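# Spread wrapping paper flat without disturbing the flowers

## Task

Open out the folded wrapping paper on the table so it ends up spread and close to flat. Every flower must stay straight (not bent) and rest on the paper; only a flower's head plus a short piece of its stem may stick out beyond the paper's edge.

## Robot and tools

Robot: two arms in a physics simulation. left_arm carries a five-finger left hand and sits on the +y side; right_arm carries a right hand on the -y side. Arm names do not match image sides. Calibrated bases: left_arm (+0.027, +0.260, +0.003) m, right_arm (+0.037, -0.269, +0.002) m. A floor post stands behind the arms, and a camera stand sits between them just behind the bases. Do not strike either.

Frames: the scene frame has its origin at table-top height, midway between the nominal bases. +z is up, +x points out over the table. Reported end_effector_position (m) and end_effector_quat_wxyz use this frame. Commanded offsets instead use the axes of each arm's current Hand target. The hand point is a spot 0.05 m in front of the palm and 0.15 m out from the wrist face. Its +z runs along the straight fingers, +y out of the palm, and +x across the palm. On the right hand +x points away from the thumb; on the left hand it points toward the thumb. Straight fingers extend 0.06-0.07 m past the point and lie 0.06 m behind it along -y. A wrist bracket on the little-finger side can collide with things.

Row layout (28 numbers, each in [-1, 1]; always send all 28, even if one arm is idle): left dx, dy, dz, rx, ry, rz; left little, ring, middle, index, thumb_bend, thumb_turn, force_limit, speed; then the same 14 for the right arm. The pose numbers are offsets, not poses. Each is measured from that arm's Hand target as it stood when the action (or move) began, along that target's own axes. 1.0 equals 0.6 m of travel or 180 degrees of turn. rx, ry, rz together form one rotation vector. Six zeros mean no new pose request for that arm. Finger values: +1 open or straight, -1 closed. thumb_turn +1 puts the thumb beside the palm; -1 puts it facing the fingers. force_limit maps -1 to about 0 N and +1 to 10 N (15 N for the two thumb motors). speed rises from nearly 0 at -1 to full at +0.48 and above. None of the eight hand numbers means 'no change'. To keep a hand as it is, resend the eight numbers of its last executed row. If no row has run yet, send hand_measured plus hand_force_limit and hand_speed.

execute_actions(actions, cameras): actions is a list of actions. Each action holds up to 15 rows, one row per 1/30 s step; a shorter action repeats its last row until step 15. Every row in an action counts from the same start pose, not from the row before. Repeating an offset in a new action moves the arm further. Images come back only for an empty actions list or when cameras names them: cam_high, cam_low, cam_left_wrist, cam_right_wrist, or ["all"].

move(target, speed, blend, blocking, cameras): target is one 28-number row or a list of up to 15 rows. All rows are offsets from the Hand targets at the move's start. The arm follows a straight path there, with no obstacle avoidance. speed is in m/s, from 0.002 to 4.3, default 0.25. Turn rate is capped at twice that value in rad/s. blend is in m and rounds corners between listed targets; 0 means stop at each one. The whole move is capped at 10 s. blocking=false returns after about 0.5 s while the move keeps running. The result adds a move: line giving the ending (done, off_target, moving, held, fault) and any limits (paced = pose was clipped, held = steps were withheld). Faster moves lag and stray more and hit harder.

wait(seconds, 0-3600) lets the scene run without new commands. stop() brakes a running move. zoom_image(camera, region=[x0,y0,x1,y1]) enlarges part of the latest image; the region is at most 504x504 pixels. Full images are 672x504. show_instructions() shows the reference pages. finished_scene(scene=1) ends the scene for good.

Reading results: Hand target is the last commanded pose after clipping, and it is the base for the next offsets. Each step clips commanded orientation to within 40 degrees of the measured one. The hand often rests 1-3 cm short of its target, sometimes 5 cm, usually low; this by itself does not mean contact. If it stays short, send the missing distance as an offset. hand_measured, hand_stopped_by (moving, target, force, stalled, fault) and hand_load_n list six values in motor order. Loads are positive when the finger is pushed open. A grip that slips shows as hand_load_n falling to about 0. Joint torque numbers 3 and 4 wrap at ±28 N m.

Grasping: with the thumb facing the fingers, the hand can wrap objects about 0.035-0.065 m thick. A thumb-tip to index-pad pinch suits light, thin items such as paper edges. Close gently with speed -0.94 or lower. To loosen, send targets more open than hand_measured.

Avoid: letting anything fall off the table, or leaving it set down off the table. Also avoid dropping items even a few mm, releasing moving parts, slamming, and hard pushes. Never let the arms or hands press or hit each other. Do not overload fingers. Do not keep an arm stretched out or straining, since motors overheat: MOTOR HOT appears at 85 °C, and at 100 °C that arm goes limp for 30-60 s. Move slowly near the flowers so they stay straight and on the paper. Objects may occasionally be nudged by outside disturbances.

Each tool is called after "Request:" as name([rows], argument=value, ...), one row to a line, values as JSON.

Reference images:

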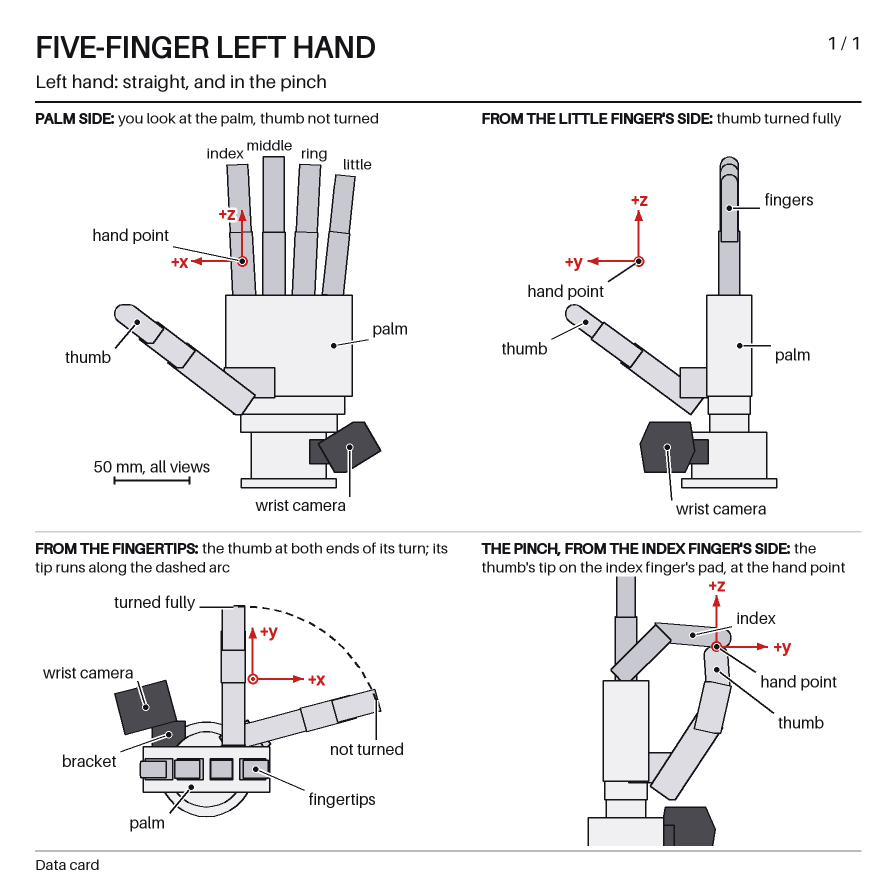

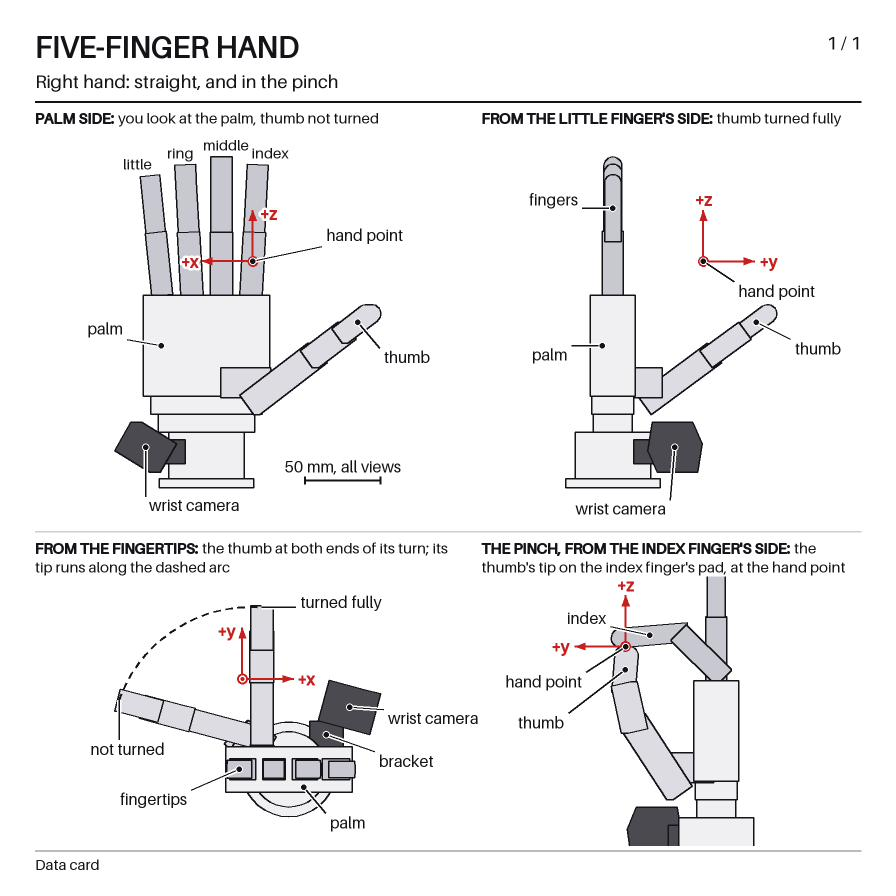

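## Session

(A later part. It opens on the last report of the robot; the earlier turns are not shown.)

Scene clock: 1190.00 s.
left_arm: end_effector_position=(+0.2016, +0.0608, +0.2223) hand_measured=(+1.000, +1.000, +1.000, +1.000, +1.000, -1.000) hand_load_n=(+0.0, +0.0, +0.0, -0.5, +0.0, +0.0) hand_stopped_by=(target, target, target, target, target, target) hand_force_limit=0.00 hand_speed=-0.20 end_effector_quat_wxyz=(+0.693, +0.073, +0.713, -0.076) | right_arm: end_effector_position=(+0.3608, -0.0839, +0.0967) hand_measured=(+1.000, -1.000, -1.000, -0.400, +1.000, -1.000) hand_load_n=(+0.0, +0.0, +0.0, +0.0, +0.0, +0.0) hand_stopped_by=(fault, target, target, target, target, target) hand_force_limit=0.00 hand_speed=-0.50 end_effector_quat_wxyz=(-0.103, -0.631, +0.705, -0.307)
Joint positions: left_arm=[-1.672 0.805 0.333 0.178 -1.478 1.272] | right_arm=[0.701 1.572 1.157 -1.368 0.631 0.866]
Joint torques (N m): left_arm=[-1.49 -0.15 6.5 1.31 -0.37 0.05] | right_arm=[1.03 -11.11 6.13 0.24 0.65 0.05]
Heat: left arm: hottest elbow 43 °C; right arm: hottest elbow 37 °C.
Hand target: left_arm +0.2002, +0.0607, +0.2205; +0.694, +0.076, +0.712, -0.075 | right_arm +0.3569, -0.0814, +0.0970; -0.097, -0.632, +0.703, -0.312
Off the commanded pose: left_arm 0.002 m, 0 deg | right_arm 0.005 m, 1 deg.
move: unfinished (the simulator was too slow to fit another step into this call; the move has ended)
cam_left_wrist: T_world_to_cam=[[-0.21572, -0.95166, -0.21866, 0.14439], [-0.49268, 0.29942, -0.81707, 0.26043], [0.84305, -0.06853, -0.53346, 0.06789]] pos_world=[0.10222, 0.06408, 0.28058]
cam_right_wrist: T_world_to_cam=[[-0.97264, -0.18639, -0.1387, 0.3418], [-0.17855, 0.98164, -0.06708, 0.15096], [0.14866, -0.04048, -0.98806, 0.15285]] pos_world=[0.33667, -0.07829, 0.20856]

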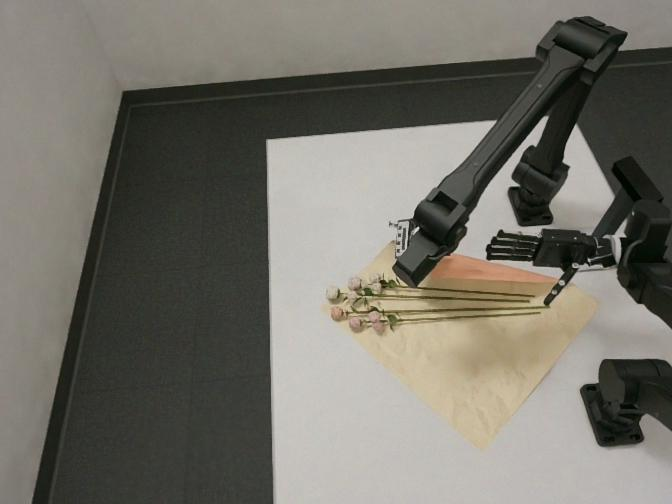

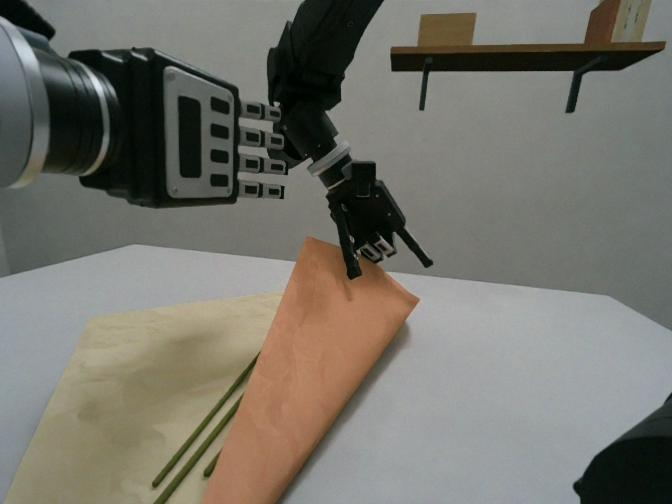

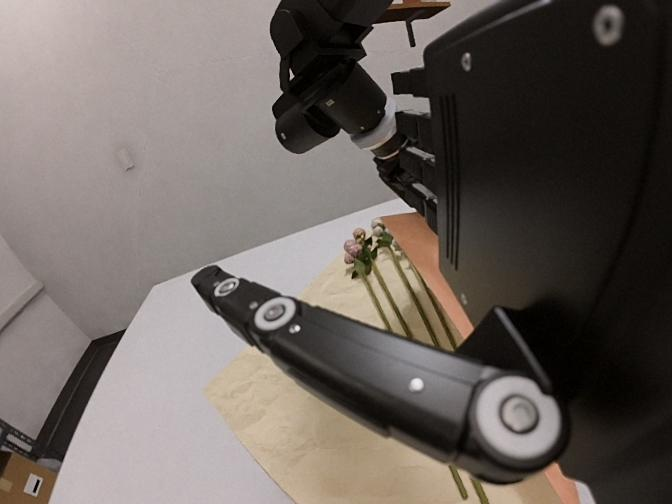

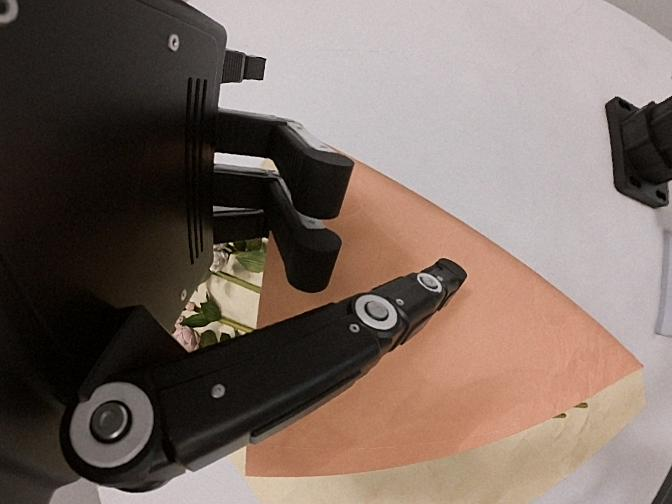

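Request:
move([
  [0.0325,0.0980,0.0643,0,0,0,1,1,1,1,1,-1,0,-0.2, 0,0,0,0,0,0,-1,-1,-1,-0.4,1,-1,0,-0.5],
  [0.2490,0.0983,0.0698,0,0,0,1,1,1,1,1,-1,0,-0.2, 0,0,0,0,0,0,-1,-1,-1,-0.4,1,-1,0,-0.5],
], cameras=["all"], speed=0.1, blend=[0.02,0])

Scene clock: 1253.03 s.
left_arm: end_effector_position=(+0.2500, +0.1058, +0.0687) hand_measured=(+1.000, +1.000, +1.000, +1.000, +1.000, -1.000) hand_load_n=(+0.0, +0.0, +0.0, +0.0, +0.0, +0.5) hand_stopped_by=(target, target, target, target, target, target) hand_force_limit=0.00 hand_speed=-0.20 end_effector_quat_wxyz=(+0.686, +0.075, +0.720, -0.078) | right_arm: end_effector_position=(+0.3608, -0.0839, +0.0968) hand_measured=(+1.000, -1.000, -1.000, -0.400, +1.000, -1.000) hand_load_n=(+0.0, +0.0, +0.5, +0.0, +0.0, +0.0) hand_stopped_by=(fault, target, target, target, target, target) hand_force_limit=0.00 hand_speed=-0.50 end_effector_quat_wxyz=(-0.103, -0.631, +0.705, -0.307)
Joint positions: left_arm=[-1.42 1.713 0.029 1.546 -1.222 1.433] | right_arm=[0.701 1.571 1.157 -1.368 0.631 0.866]
Joint torques (N m): left_arm=[-1.14 -3.55 -0.99 1.84 -0.22 0.09] | right_arm=[1.49 -10.93 6.19 0.14 0.65 0.03]
Heat: left arm: hottest elbow 41 °C; right arm: hottest elbow 36 °C.
Hand target: left_arm +0.2499, +0.1100, +0.0700; +0.694, +0.076, +0.712, -0.075 | right_arm +0.3569, -0.0815, +0.0970; -0.097, -0.631, +0.703, -0.312
Off the commanded pose: left_arm 0.004 m, 1 deg | right_arm 0.005 m, 1 deg.
joint sent to its limit (left arm) — joint 4 (wrist pitch), upper limit. The joint targets still meet the commanded pose.
move: done
cam_left_wrist: T_world_to_cam=[[-0.2254, -0.94982, -0.21687, 0.16618], [-0.5073, 0.30446, -0.80619, 0.14765], [0.83177, -0.0717, -0.55047, -0.0474]] pos_world=[0.15179, 0.10948, 0.12898]
cam_right_wrist: T_world_to_cam=[[-0.97259, -0.18638, -0.13906, 0.34178], [-0.17856, 0.98166, -0.06684, 0.15091], [0.14896, -0.04018, -0.98803, 0.15298]] pos_world=[0.33657, -0.07829, 0.20876]

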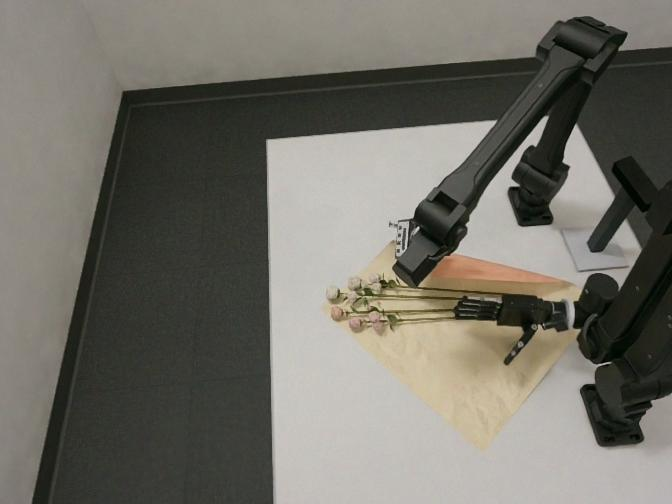

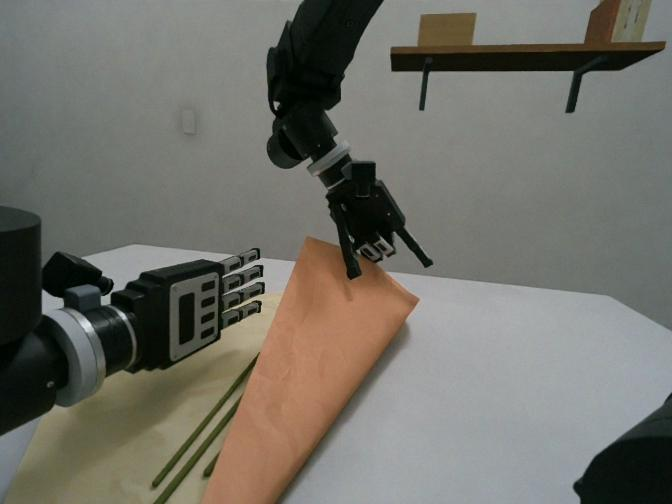

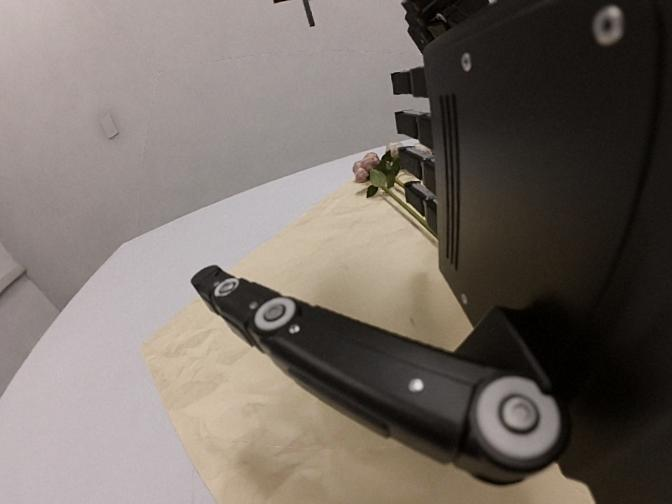

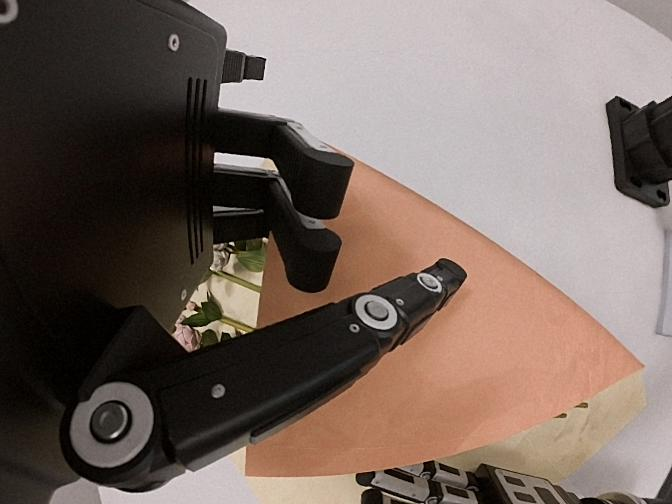

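Request:
move(target=[-0.0004,-0.0896,0.0195,0,0,0,1,1,1,1,1,-1,0,-0.2, 0,0,0,0,0,0,-1,-1,-1,-0.4,1,-1,0,-0.5], cameras=["all"], speed=0.06)

Request:
zoom_image(camera="cam_low", region=[120, 180, 460, 440])

Request:
zoom_image(camera="cam_high", region=[340, 210, 620, 400])

Scene clock: 1265.23 s.
left_arm: end_effector_position=(+0.2512, +0.0582, +0.0709) hand_measured=(+1.000, +1.000, +1.000, +1.000, +1.000, -1.000) hand_load_n=(+0.0, +0.0, +0.0, +0.0, +0.0, +0.0) hand_stopped_by=(target, target, target, target, target, target) hand_force_limit=0.00 hand_speed=-0.20 end_effector_quat_wxyz=(+0.694, +0.069, +0.712, -0.081) | right_arm: end_effector_position=(+0.3608, -0.0839, +0.0968) hand_measured=(+1.000, -1.000, -1.000, -0.400, +1.000, -1.000) hand_load_n=(+0.0, +0.0, +0.0, +0.0, +0.0, +0.0) hand_stopped_by=(fault, target, target, target, target, target) hand_force_limit=0.00 hand_speed=-0.50 end_effector_quat_wxyz=(-0.103, -0.631, +0.705, -0.307)
Joint positions: left_arm=[-1.446 1.742 0.154 1.511 -1.254 1.477] | right_arm=[0.701 1.571 1.157 -1.368 0.631 0.866]
Joint torques (N m): left_arm=[-1.61 -4.31 1.2 0.79 -0.17 0.07] | right_arm=[1.49 -10.93 6.16 0.16 0.64 0.02]
Motor temperatures (°C): left_arm=[30 29 39 25 31 25] | right_arm=[27 31 36 24 29 25]
Heat: left arm: hottest elbow 39 °C; right arm: hottest elbow 36 °C.
Hand target: left_arm +0.2500, +0.0550, +0.0700; +0.694, +0.076, +0.712, -0.075 | right_arm +0.3569, -0.0815, +0.0970; -0.097, -0.631, +0.703, -0.312
Off the commanded pose: left_arm 0.004 m, 1 deg | right_arm 0.005 m, 1 deg.
move: done
cam_left_wrist: T_world_to_cam=[[-0.21651, -0.95442, -0.20545, 0.11892], [-0.49246, 0.28847, -0.82114, 0.16279], [0.84298, -0.0766, -0.53247, -0.05445]] pos_world=[0.15182, 0.06237, 0.12911]
cam_right_wrist: T_world_to_cam=[[-0.97259, -0.18638, -0.13906, 0.34178], [-0.17856, 0.98166, -0.06684, 0.15091], [0.14896, -0.04018, -0.98803, 0.15298]] pos_world=[0.33657, -0.07829, 0.20876]

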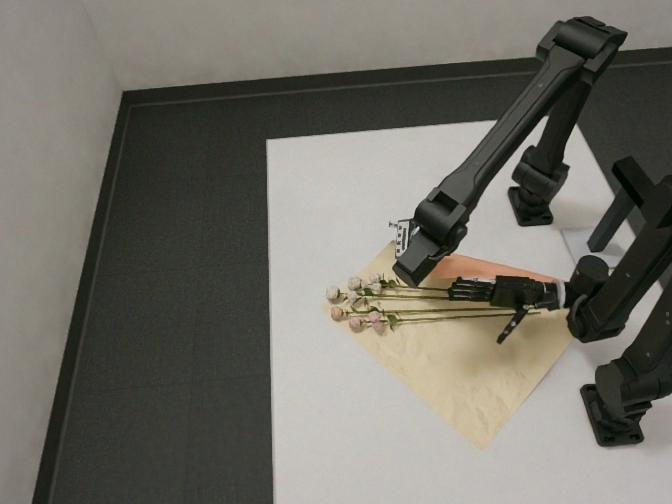

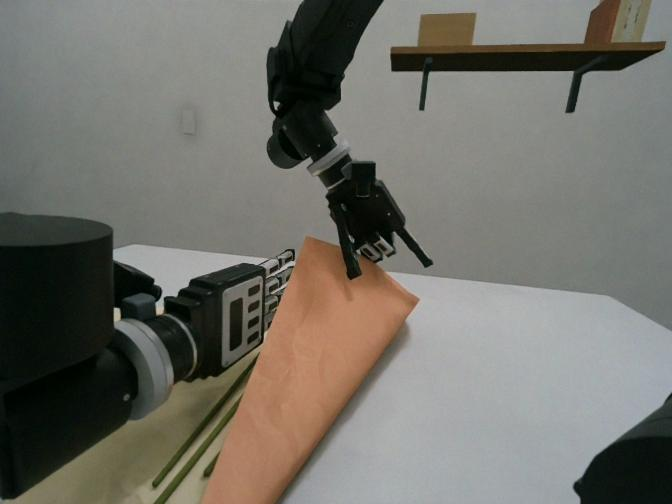

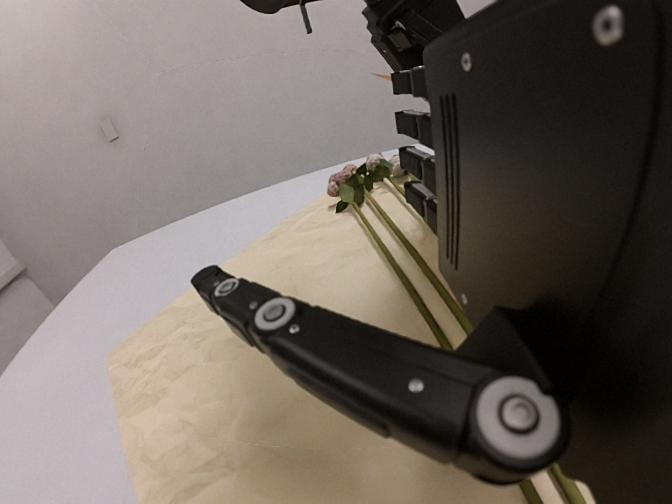

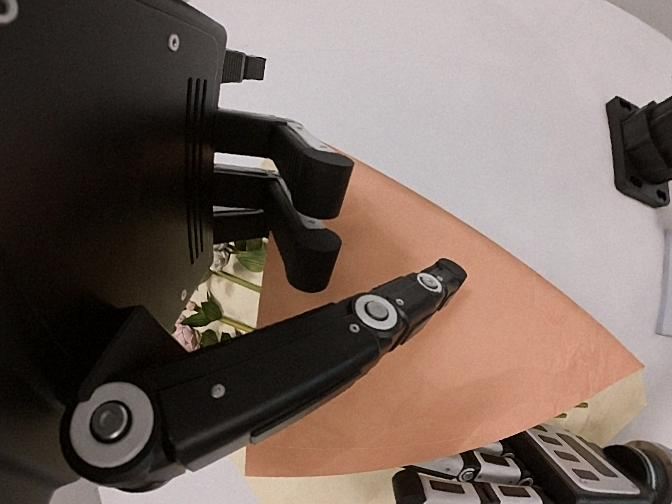

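Scaled by 1.482 from the camera's image (finer frame: 960x720).

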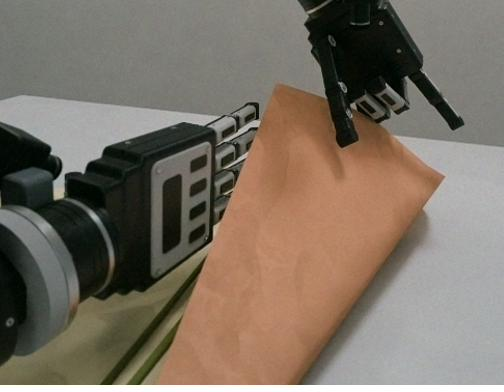

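Scaled by 1.800 from the camera's image (finer frame: 960x720).

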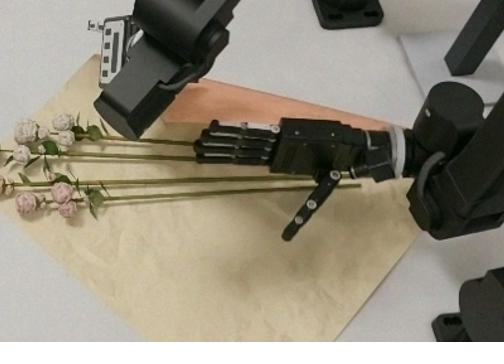

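Request:
move([
  [0,-0.0258,0.0227,0,0,0,1,1,1,1,1,-1,0,-0.2, 0,0,0,0,0,0,-1,-1,-1,-0.4,1,-1,0,-0.5],
  [0,-0.0258,0.0227,0,0,0,1,1,1,1,1,-1,0,-0.2, -0.0285,-0.195,0.0383,0,0,0,-1,-1,-1,-0.4,1,-1,0,-0.5],
  [0,-0.0258,0.0227,0,0,0,1,1,1,1,1,-1,0,-0.2, 0.1188,-0.259,-0.0907,0,0,0,-1,-1,-1,-0.4,1,-1,0,-0.5],
], cameras=["all"], speed=[0.05,0.06,0.12])

Request:
zoom_image(camera="cam_low", region=[120, 180, 460, 440])

Request:
zoom_image(camera="cam_high", region=[340, 180, 620, 370])

Scene clock: 1293.97 s.
left_arm: end_effector_position=(+0.2575, +0.0385, +0.0706) hand_measured=(+1.000, +1.000, +1.000, +1.000, +1.000, -1.000) hand_load_n=(+0.0, -0.5, +0.0, +0.0, +0.0, +0.5) hand_stopped_by=(target, target, target, target, target, target) hand_force_limit=0.00 hand_speed=-0.20 end_effector_quat_wxyz=(+0.693, +0.074, +0.712, -0.084) | right_arm: end_effector_position=(+0.4665, -0.1075, +0.2088) hand_measured=(+1.000, -1.000, -1.000, -0.400, +1.000, -1.000) hand_load_n=(+0.0, +0.0, +0.5, +0.0, +0.0, +0.0) hand_stopped_by=(fault, target, target, target, target, target) hand_force_limit=0.00 hand_speed=-0.50 end_effector_quat_wxyz=(+0.107, +0.634, -0.701, +0.308)
Joint positions: left_arm=[-1.428 1.75 0.202 1.477 -1.225 1.486] | right_arm=[0.531 1.667 1.581 -1.575 0.66 0.648]
Joint torques (N m): left_arm=[-0.56 -4.89 1.61 0.75 0.04 0.07] | right_arm=[-0.62 -12.63 12.08 -0.44 0.63 -0.27]
Heat: left arm: hottest elbow 37 °C; right arm: hottest elbow 36 °C.
Hand target: left_arm +0.2600, +0.0369, +0.0698; +0.694, +0.076, +0.712, -0.075 | right_arm +0.4771, -0.1110, +0.2269; -0.097, -0.631, +0.703, -0.312
Off the commanded pose: left_arm 0.003 m, 1 deg | right_arm 0.021 m, 1 deg.
move: unfinished (the simulator was too slow to fit another step into this call; the move has ended)
cam_left_wrist: T_world_to_cam=[[-0.22721, -0.95147, -0.20757, 0.10423], [-0.48867, 0.29576, -0.82081, 0.17011], [0.84236, -0.08506, -0.53216, -0.061]] pos_world=[0.15819, 0.04367, 0.12881]
cam_right_wrist: T_world_to_cam=[[-0.97238, -0.19343, -0.13064, 0.45319], [-0.1851, 0.97998, -0.07328, 0.20469], [0.1422, -0.04707, -0.98872, 0.2494]] pos_world=[0.4431, -0.10119, 0.32079]

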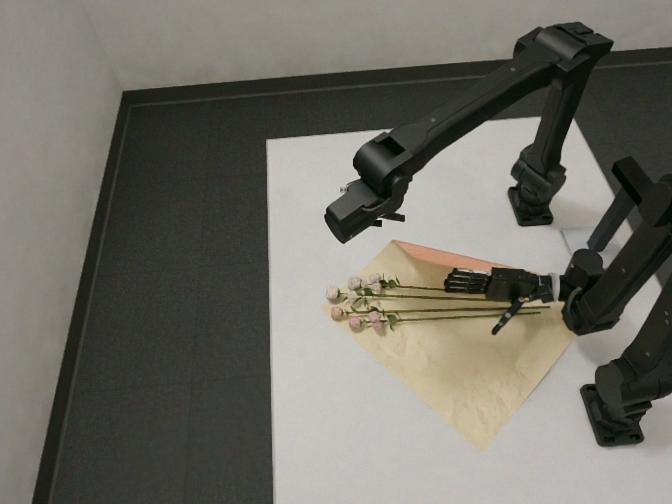

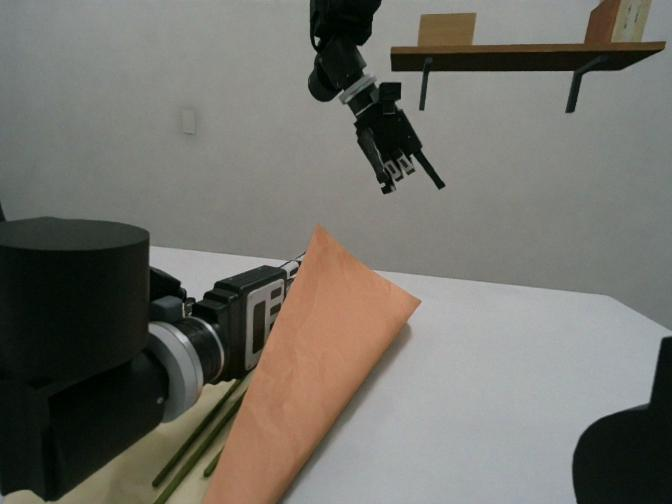

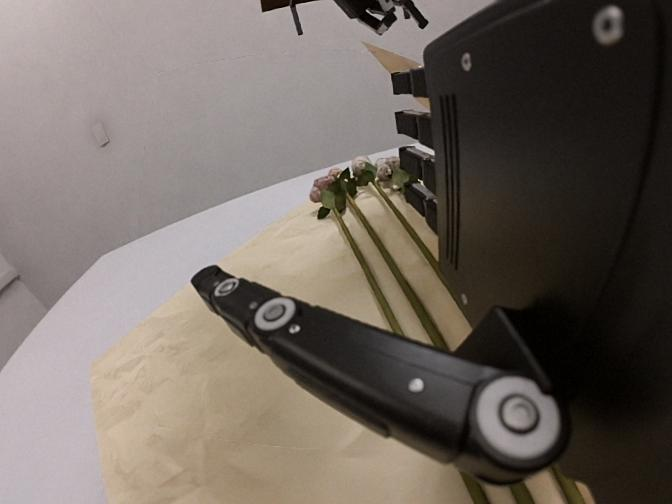

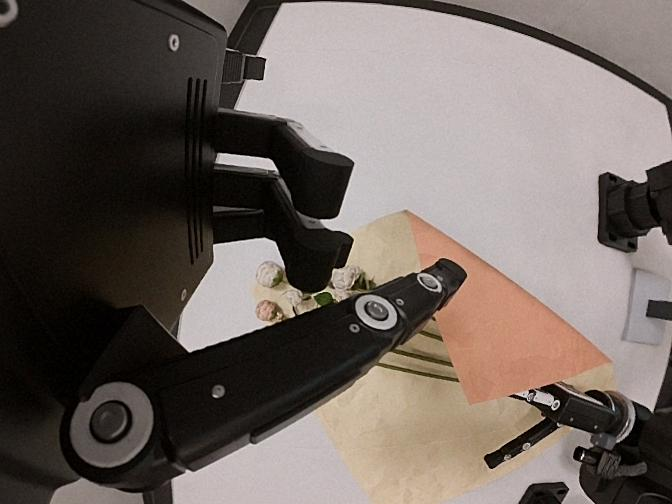

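Scaled by 1.482 from the camera's image (finer frame: 960x720).

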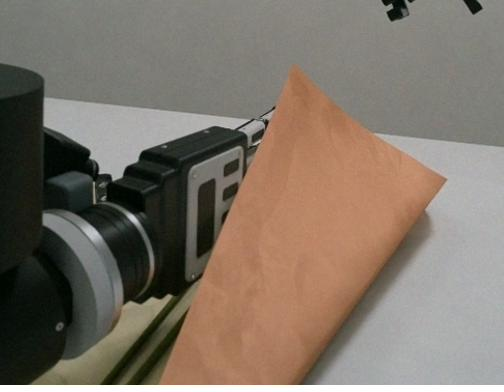

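Scaled by 1.800 from the camera's image (finer frame: 960x720).

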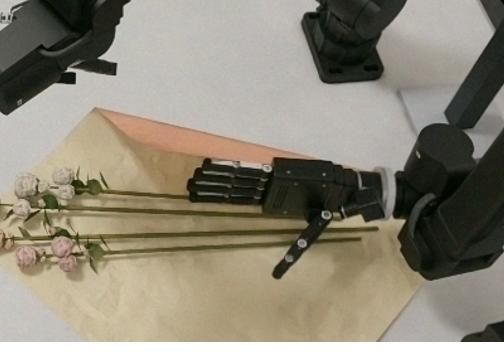

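Request:
move(target=[-0.0185,-0.0462,0.0778,0,0,0,1,1,1,1,1,-1,0,-0.2, 0.2335,-0.1563,0.0658,0,0,0,-1,-1,-1,-0.4,1,-1,0,-0.5], cameras=["all"], speed=0.1)

Request:
zoom_image(camera="cam_low", region=[160, 160, 500, 440])

Scene clock: 1318.50 s.
left_arm: end_effector_position=(+0.2958, +0.0053, +0.0720) hand_measured=(+1.000, +1.000, +1.000, +1.000, +1.000, -1.000) hand_load_n=(+0.0, +0.0, +0.0, +0.0, +0.0, +0.5) hand_stopped_by=(target, target, target, target, target, target) hand_force_limit=0.00 hand_speed=-0.20 end_effector_quat_wxyz=(+0.690, +0.084, +0.715, -0.073) | right_arm: end_effector_position=(+0.5350, -0.2473, +0.2890) hand_measured=(+1.000, -1.000, -1.000, -0.400, +1.000, -1.000) hand_load_n=(+0.0, +0.0, +0.0, +0.0, +0.0, +0.0) hand_stopped_by=(fault, target, target, target, target, target) hand_force_limit=0.00 hand_speed=-0.50 end_effector_quat_wxyz=(-0.111, -0.634, +0.703, -0.303)
Joint positions: left_arm=[-1.306 1.75 0.309 1.358 -1.104 1.508] | right_arm=[0.222 1.672 1.798 -1.561 0.646 0.265]
Joint torques (N m): left_arm=[-0.85 -7.41 3.04 0.87 0.03 0.11] | right_arm=[-0.32 -11.87 12.77 0.81 0.38 -0.29]
Heat: left arm: hottest elbow 36 °C; right arm: hottest elbow 38 °C.
Hand target: left_arm +0.3000, -0.0001, +0.0798; +0.694, +0.076, +0.712, -0.075 | right_arm +0.5505, -0.2497, +0.2999; -0.097, -0.631, +0.703, -0.312
Off the commanded pose: left_arm 0.010 m, 1 deg | right_arm 0.019 m, 2 deg.
move: off_target (right_arm)
cam_left_wrist: T_world_to_cam=[[-0.22813, -0.94469, -0.23563, 0.0839], [-0.49415, 0.32086, -0.808, 0.20036], [0.83891, -0.06789, -0.54001, -0.09374]] pos_world=[0.19679, 0.0086, 0.13104]
cam_right_wrist: T_world_to_cam=[[-0.97467, -0.18834, -0.12061, 0.50282], [-0.18115, 0.98109, -0.06815, 0.35677], [0.13117, -0.04457, -0.99036, 0.31943]] pos_world=[0.51281, -0.24109, 0.40131]

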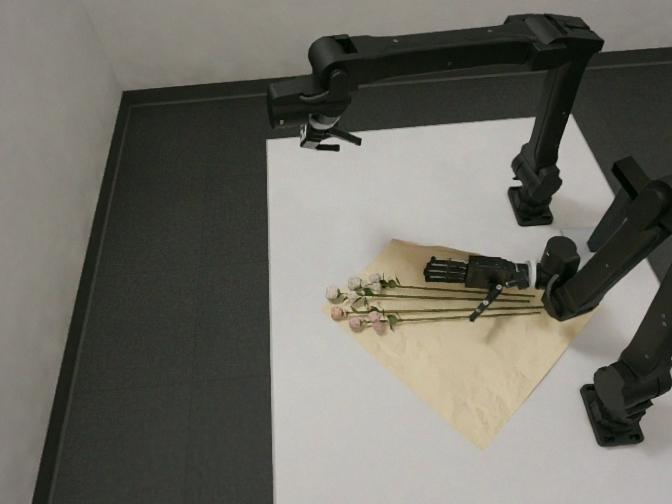

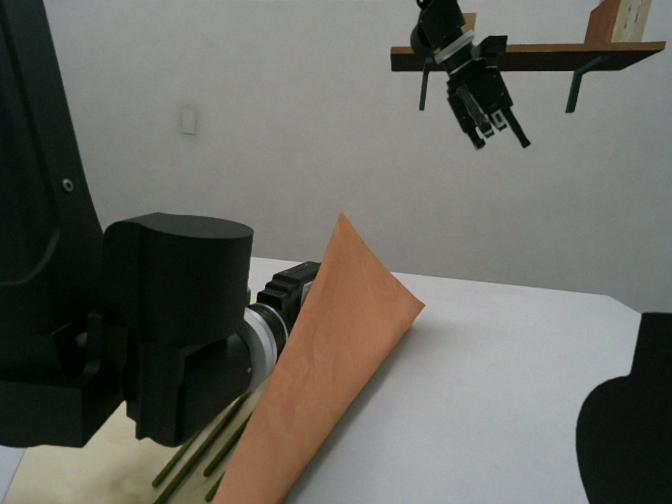

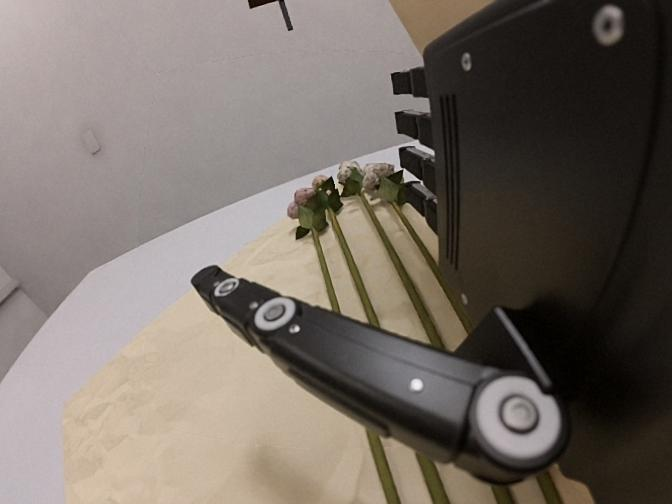

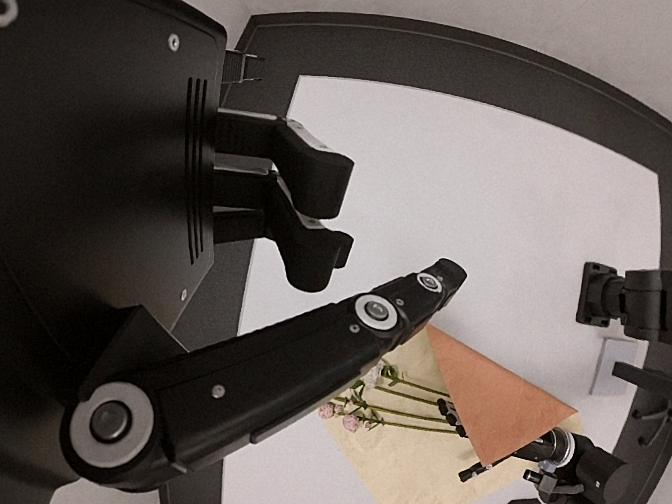

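Scaled by 1.482 from the camera's image (finer frame: 960x720).

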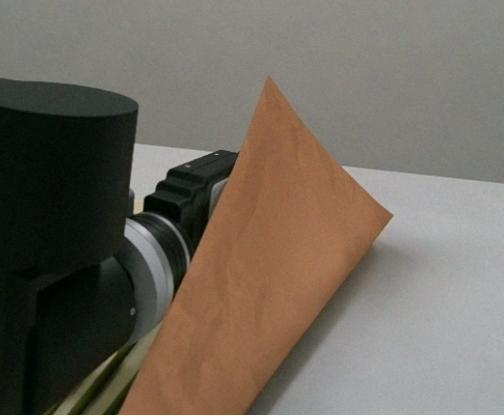

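Request:
move([
  [-0.0133,-0.0708,0.0662,0,0,0,1,1,1,1,1,-1,0,-0.2, 0,0,0,0,0,0,-1,-1,-1,-0.4,1,-1,0,-0.5],
  [-0.0362,-0.1615,0.1193,0,0,0,1,1,1,1,1,-1,0,-0.2, 0,0,0,0,0,0,-1,-1,-1,-0.4,1,-1,0,-0.5],
], cameras=["all"], speed=0.08, blend=[0.02,0])

Request:
zoom_image(camera="cam_low", region=[160, 160, 500, 440])

Scene clock: 1336.33 s.
left_arm: end_effector_position=(+0.3434, -0.1032, +0.0969) hand_measured=(+1.000, +1.000, +1.000, +1.000, +1.000, -1.000) hand_load_n=(+0.0, +0.0, +0.0, +0.0, +0.0, +0.5) hand_stopped_by=(target, target, target, target, target, target) hand_force_limit=0.00 hand_speed=-0.20 end_effector_quat_wxyz=(+0.692, +0.079, +0.714, -0.079) | right_arm: end_effector_position=(+0.5350, -0.2473, +0.2890) hand_measured=(+1.000, -1.000, -1.000, -0.400, +1.000, -1.000) hand_load_n=(+0.0, +0.0, +0.0, +0.0, +0.0, +0.0) hand_stopped_by=(fault, target, target, target, target, target) hand_force_limit=0.00 hand_speed=-0.50 end_effector_quat_wxyz=(-0.111, -0.634, +0.703, -0.303)
Joint positions: left_arm=[-1.255 1.788 0.628 1.098 -1.052 1.514] | right_arm=[0.222 1.672 1.798 -1.561 0.646 0.265]
Joint torques (N m): left_arm=[-0.97 -8.59 5.7 1.02 0 0.13] | right_arm=[-0.26 -11.69 12.74 0.8 0.39 -0.28]
Heat: left arm: hottest elbow 36 °C; right arm: hottest elbow 40 °C.
Hand target: left_arm +0.3498, -0.1101, +0.0998; +0.694, +0.076, +0.712, -0.075 | right_arm +0.5505, -0.2497, +0.2999; -0.097, -0.631, +0.703, -0.312
Off the commanded pose: left_arm 0.010 m, 1 deg | right_arm 0.019 m, 2 deg.
move: done
cam_left_wrist: T_world_to_cam=[[-0.2285, -0.94779, -0.22244, -0.00332], [-0.49124, 0.30951, -0.81418, 0.27728], [0.84052, -0.07677, -0.53631, -0.12949]] pos_world=[0.24429, -0.09891, 0.15557]
cam_right_wrist: T_world_to_cam=[[-0.97467, -0.18834, -0.12061, 0.50282], [-0.18115, 0.98109, -0.06815, 0.35677], [0.13117, -0.04457, -0.99036, 0.31943]] pos_world=[0.51281, -0.24109, 0.40131]

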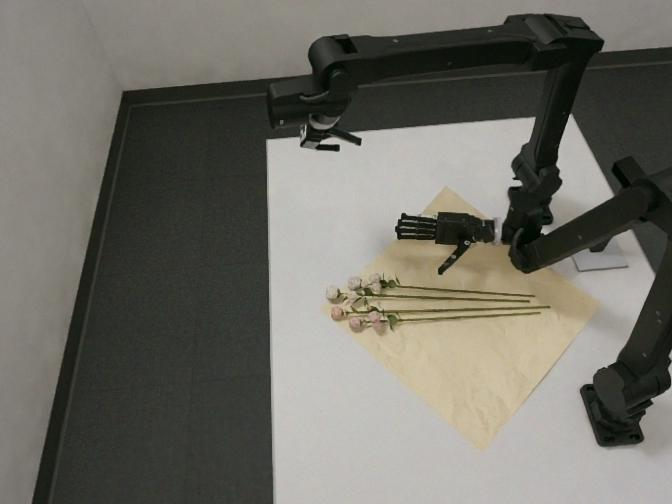

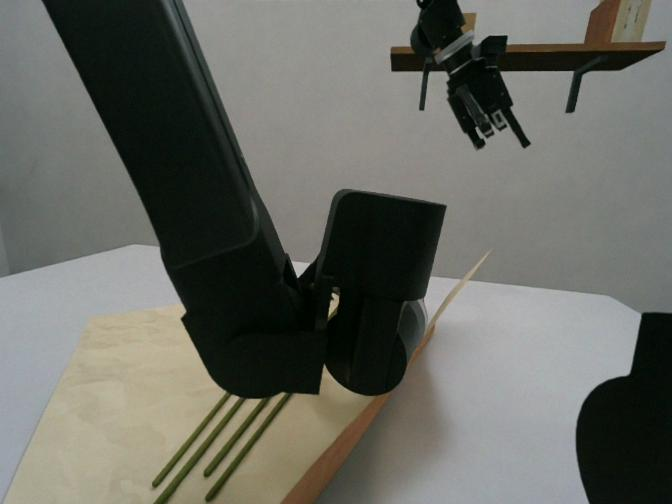

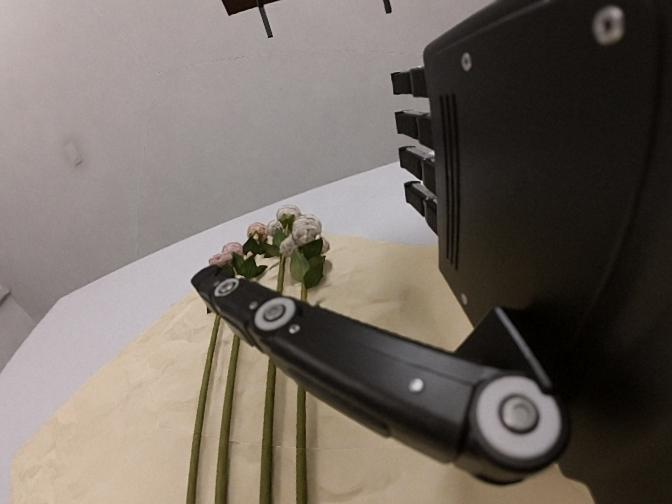

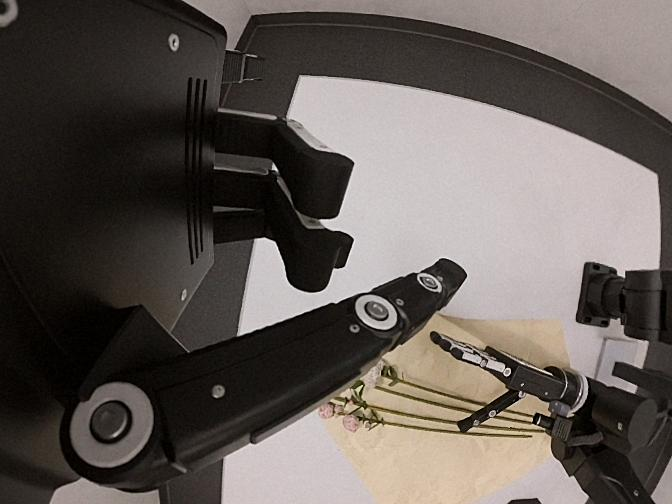

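Scaled by 1.482 from the camera's image (finer frame: 960x720).

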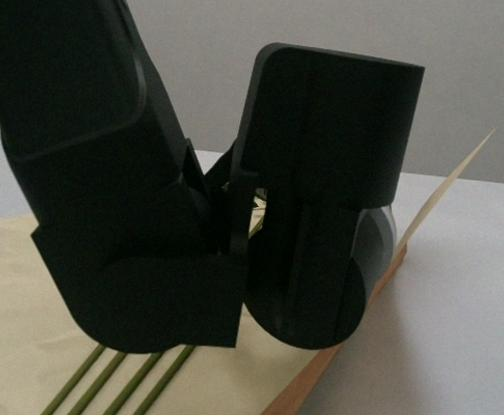

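Request:
move([
  [0.0338,-0.0950,-0.0022,0,0,0,1,1,1,1,1,-1,0,-0.2, 0,0,0,0,0,0,-1,-1,-1,-0.4,1,-1,0,-0.5],
  [0.0700,-0.1536,0.0011,0,0,0,1,1,1,1,1,-1,0,-0.2, 0,0,0,0,0,0,-1,-1,-1,-0.4,1,-1,0,-0.5],
], cameras=["all"], speed=0.07, blend=[0.02,0])

Request:
zoom_image(camera="cam_low", region=[240, 160, 580, 440])

Request:
zoom_image(camera="cam_high", region=[320, 130, 620, 360])

Scene clock: 1380.93 s.
left_arm: end_effector_position=(+0.3307, -0.1880, +0.0547) hand_measured=(+1.000, +1.000, +1.000, +1.000, +1.000, -1.000) hand_load_n=(+0.0, +0.0, +0.0, +0.0, +0.0, +0.5) hand_stopped_by=(target, target, target, target, target, target) hand_force_limit=0.00 hand_speed=-0.20 end_effector_quat_wxyz=(+0.692, +0.082, +0.714, -0.069) | right_arm: end_effector_position=(+0.5350, -0.2473, +0.2890) hand_measured=(+1.000, -1.000, -1.000, -0.400, +1.000, -1.000) hand_load_n=(+0.0, +0.0, +0.0, +0.5, +0.0, +0.0) hand_stopped_by=(fault, target, target, target, target, target) hand_force_limit=0.00 hand_speed=-0.50 end_effector_quat_wxyz=(-0.111, -0.634, +0.703, -0.303)
Joint positions: left_arm=[-1.334 2.02 0.871 1.071 -1.14 1.514] | right_arm=[0.222 1.672 1.798 -1.561 0.646 0.265]
Joint torques (N m): left_arm=[-1.49 -11.46 5.97 0.95 -0.26 -0.08] | right_arm=[-0.38 -11.75 12.74 0.79 0.39 -0.31]
Motor temperatures (°C): left_arm=[29 31 37 25 30 25] | right_arm=[27 33 43 24 29 25]
Heat: left arm: hottest elbow 37 °C; right arm: hottest elbow 43 °C.
Hand target: left_arm +0.3299, -0.2001, +0.0579; +0.694, +0.076, +0.712, -0.075 | right_arm +0.5505, -0.2497, +0.2999; -0.097, -0.631, +0.703, -0.312
Off the commanded pose: left_arm 0.013 m, 1 deg | right_arm 0.019 m, 2 deg.
move: off_target (left_arm)
cam_left_wrist: T_world_to_cam=[[-0.21834, -0.9461, -0.23922, -0.09821], [-0.49284, 0.31848, -0.80974, 0.26478], [0.84228, -0.0589, -0.53581, -0.14515]] pos_world=[0.23131, -0.1858, 0.11314]
cam_right_wrist: T_world_to_cam=[[-0.97467, -0.18834, -0.12061, 0.50282], [-0.18115, 0.98109, -0.06815, 0.35677], [0.13117, -0.04457, -0.99036, 0.31943]] pos_world=[0.51281, -0.24109, 0.40131]

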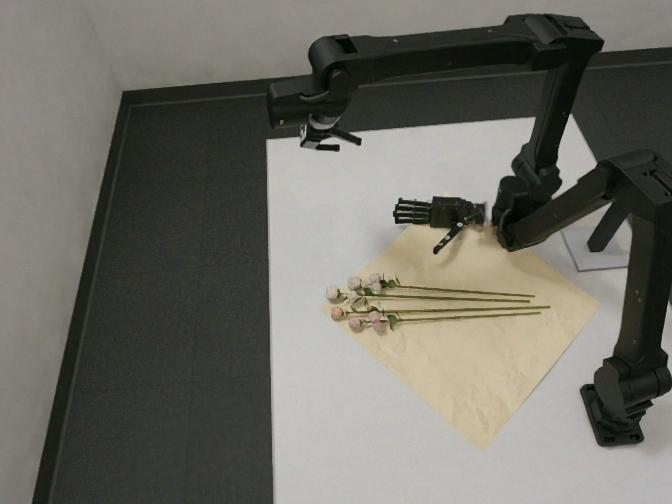

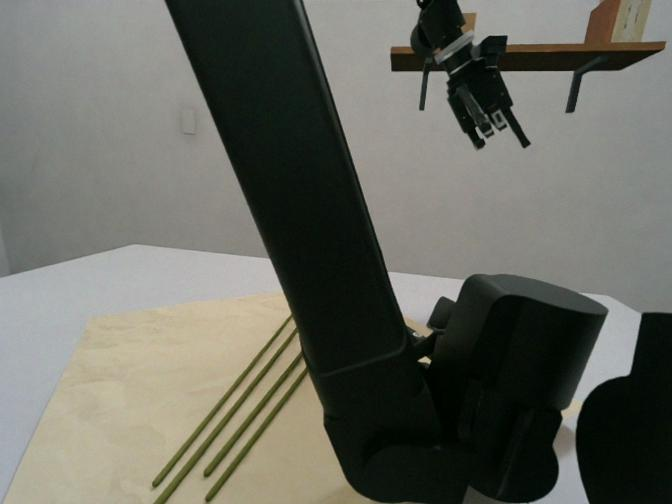

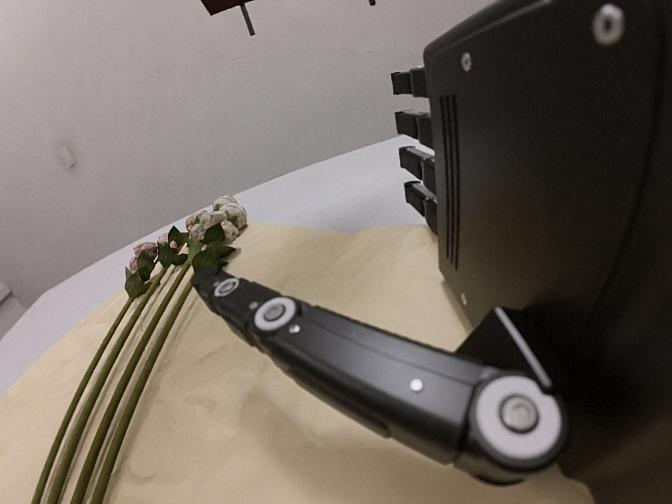

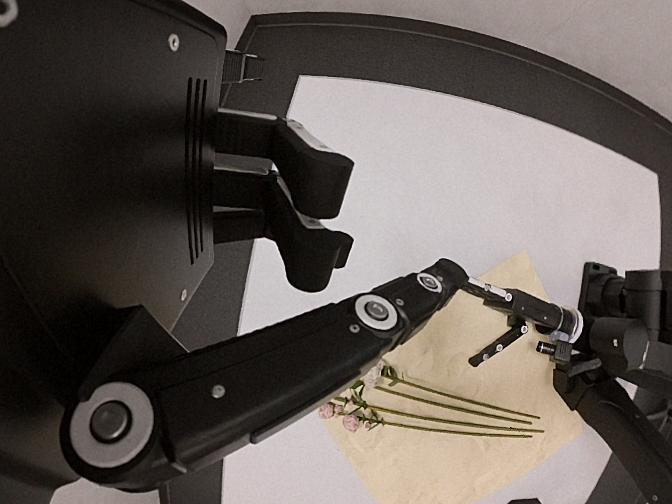

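Scaled by 1.482 from the camera's image (finer frame: 960x720).

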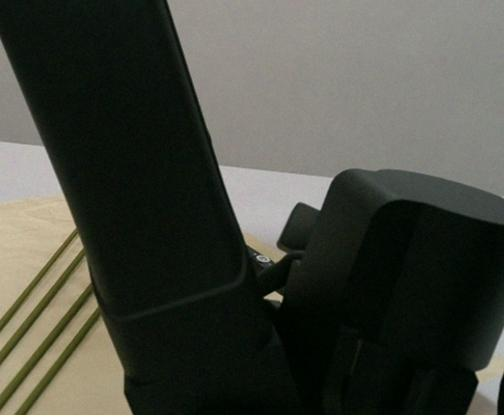

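Scaled by 1.680 from the camera's image (finer frame: 960x720).

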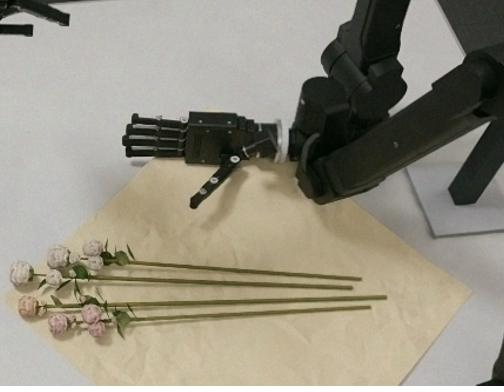

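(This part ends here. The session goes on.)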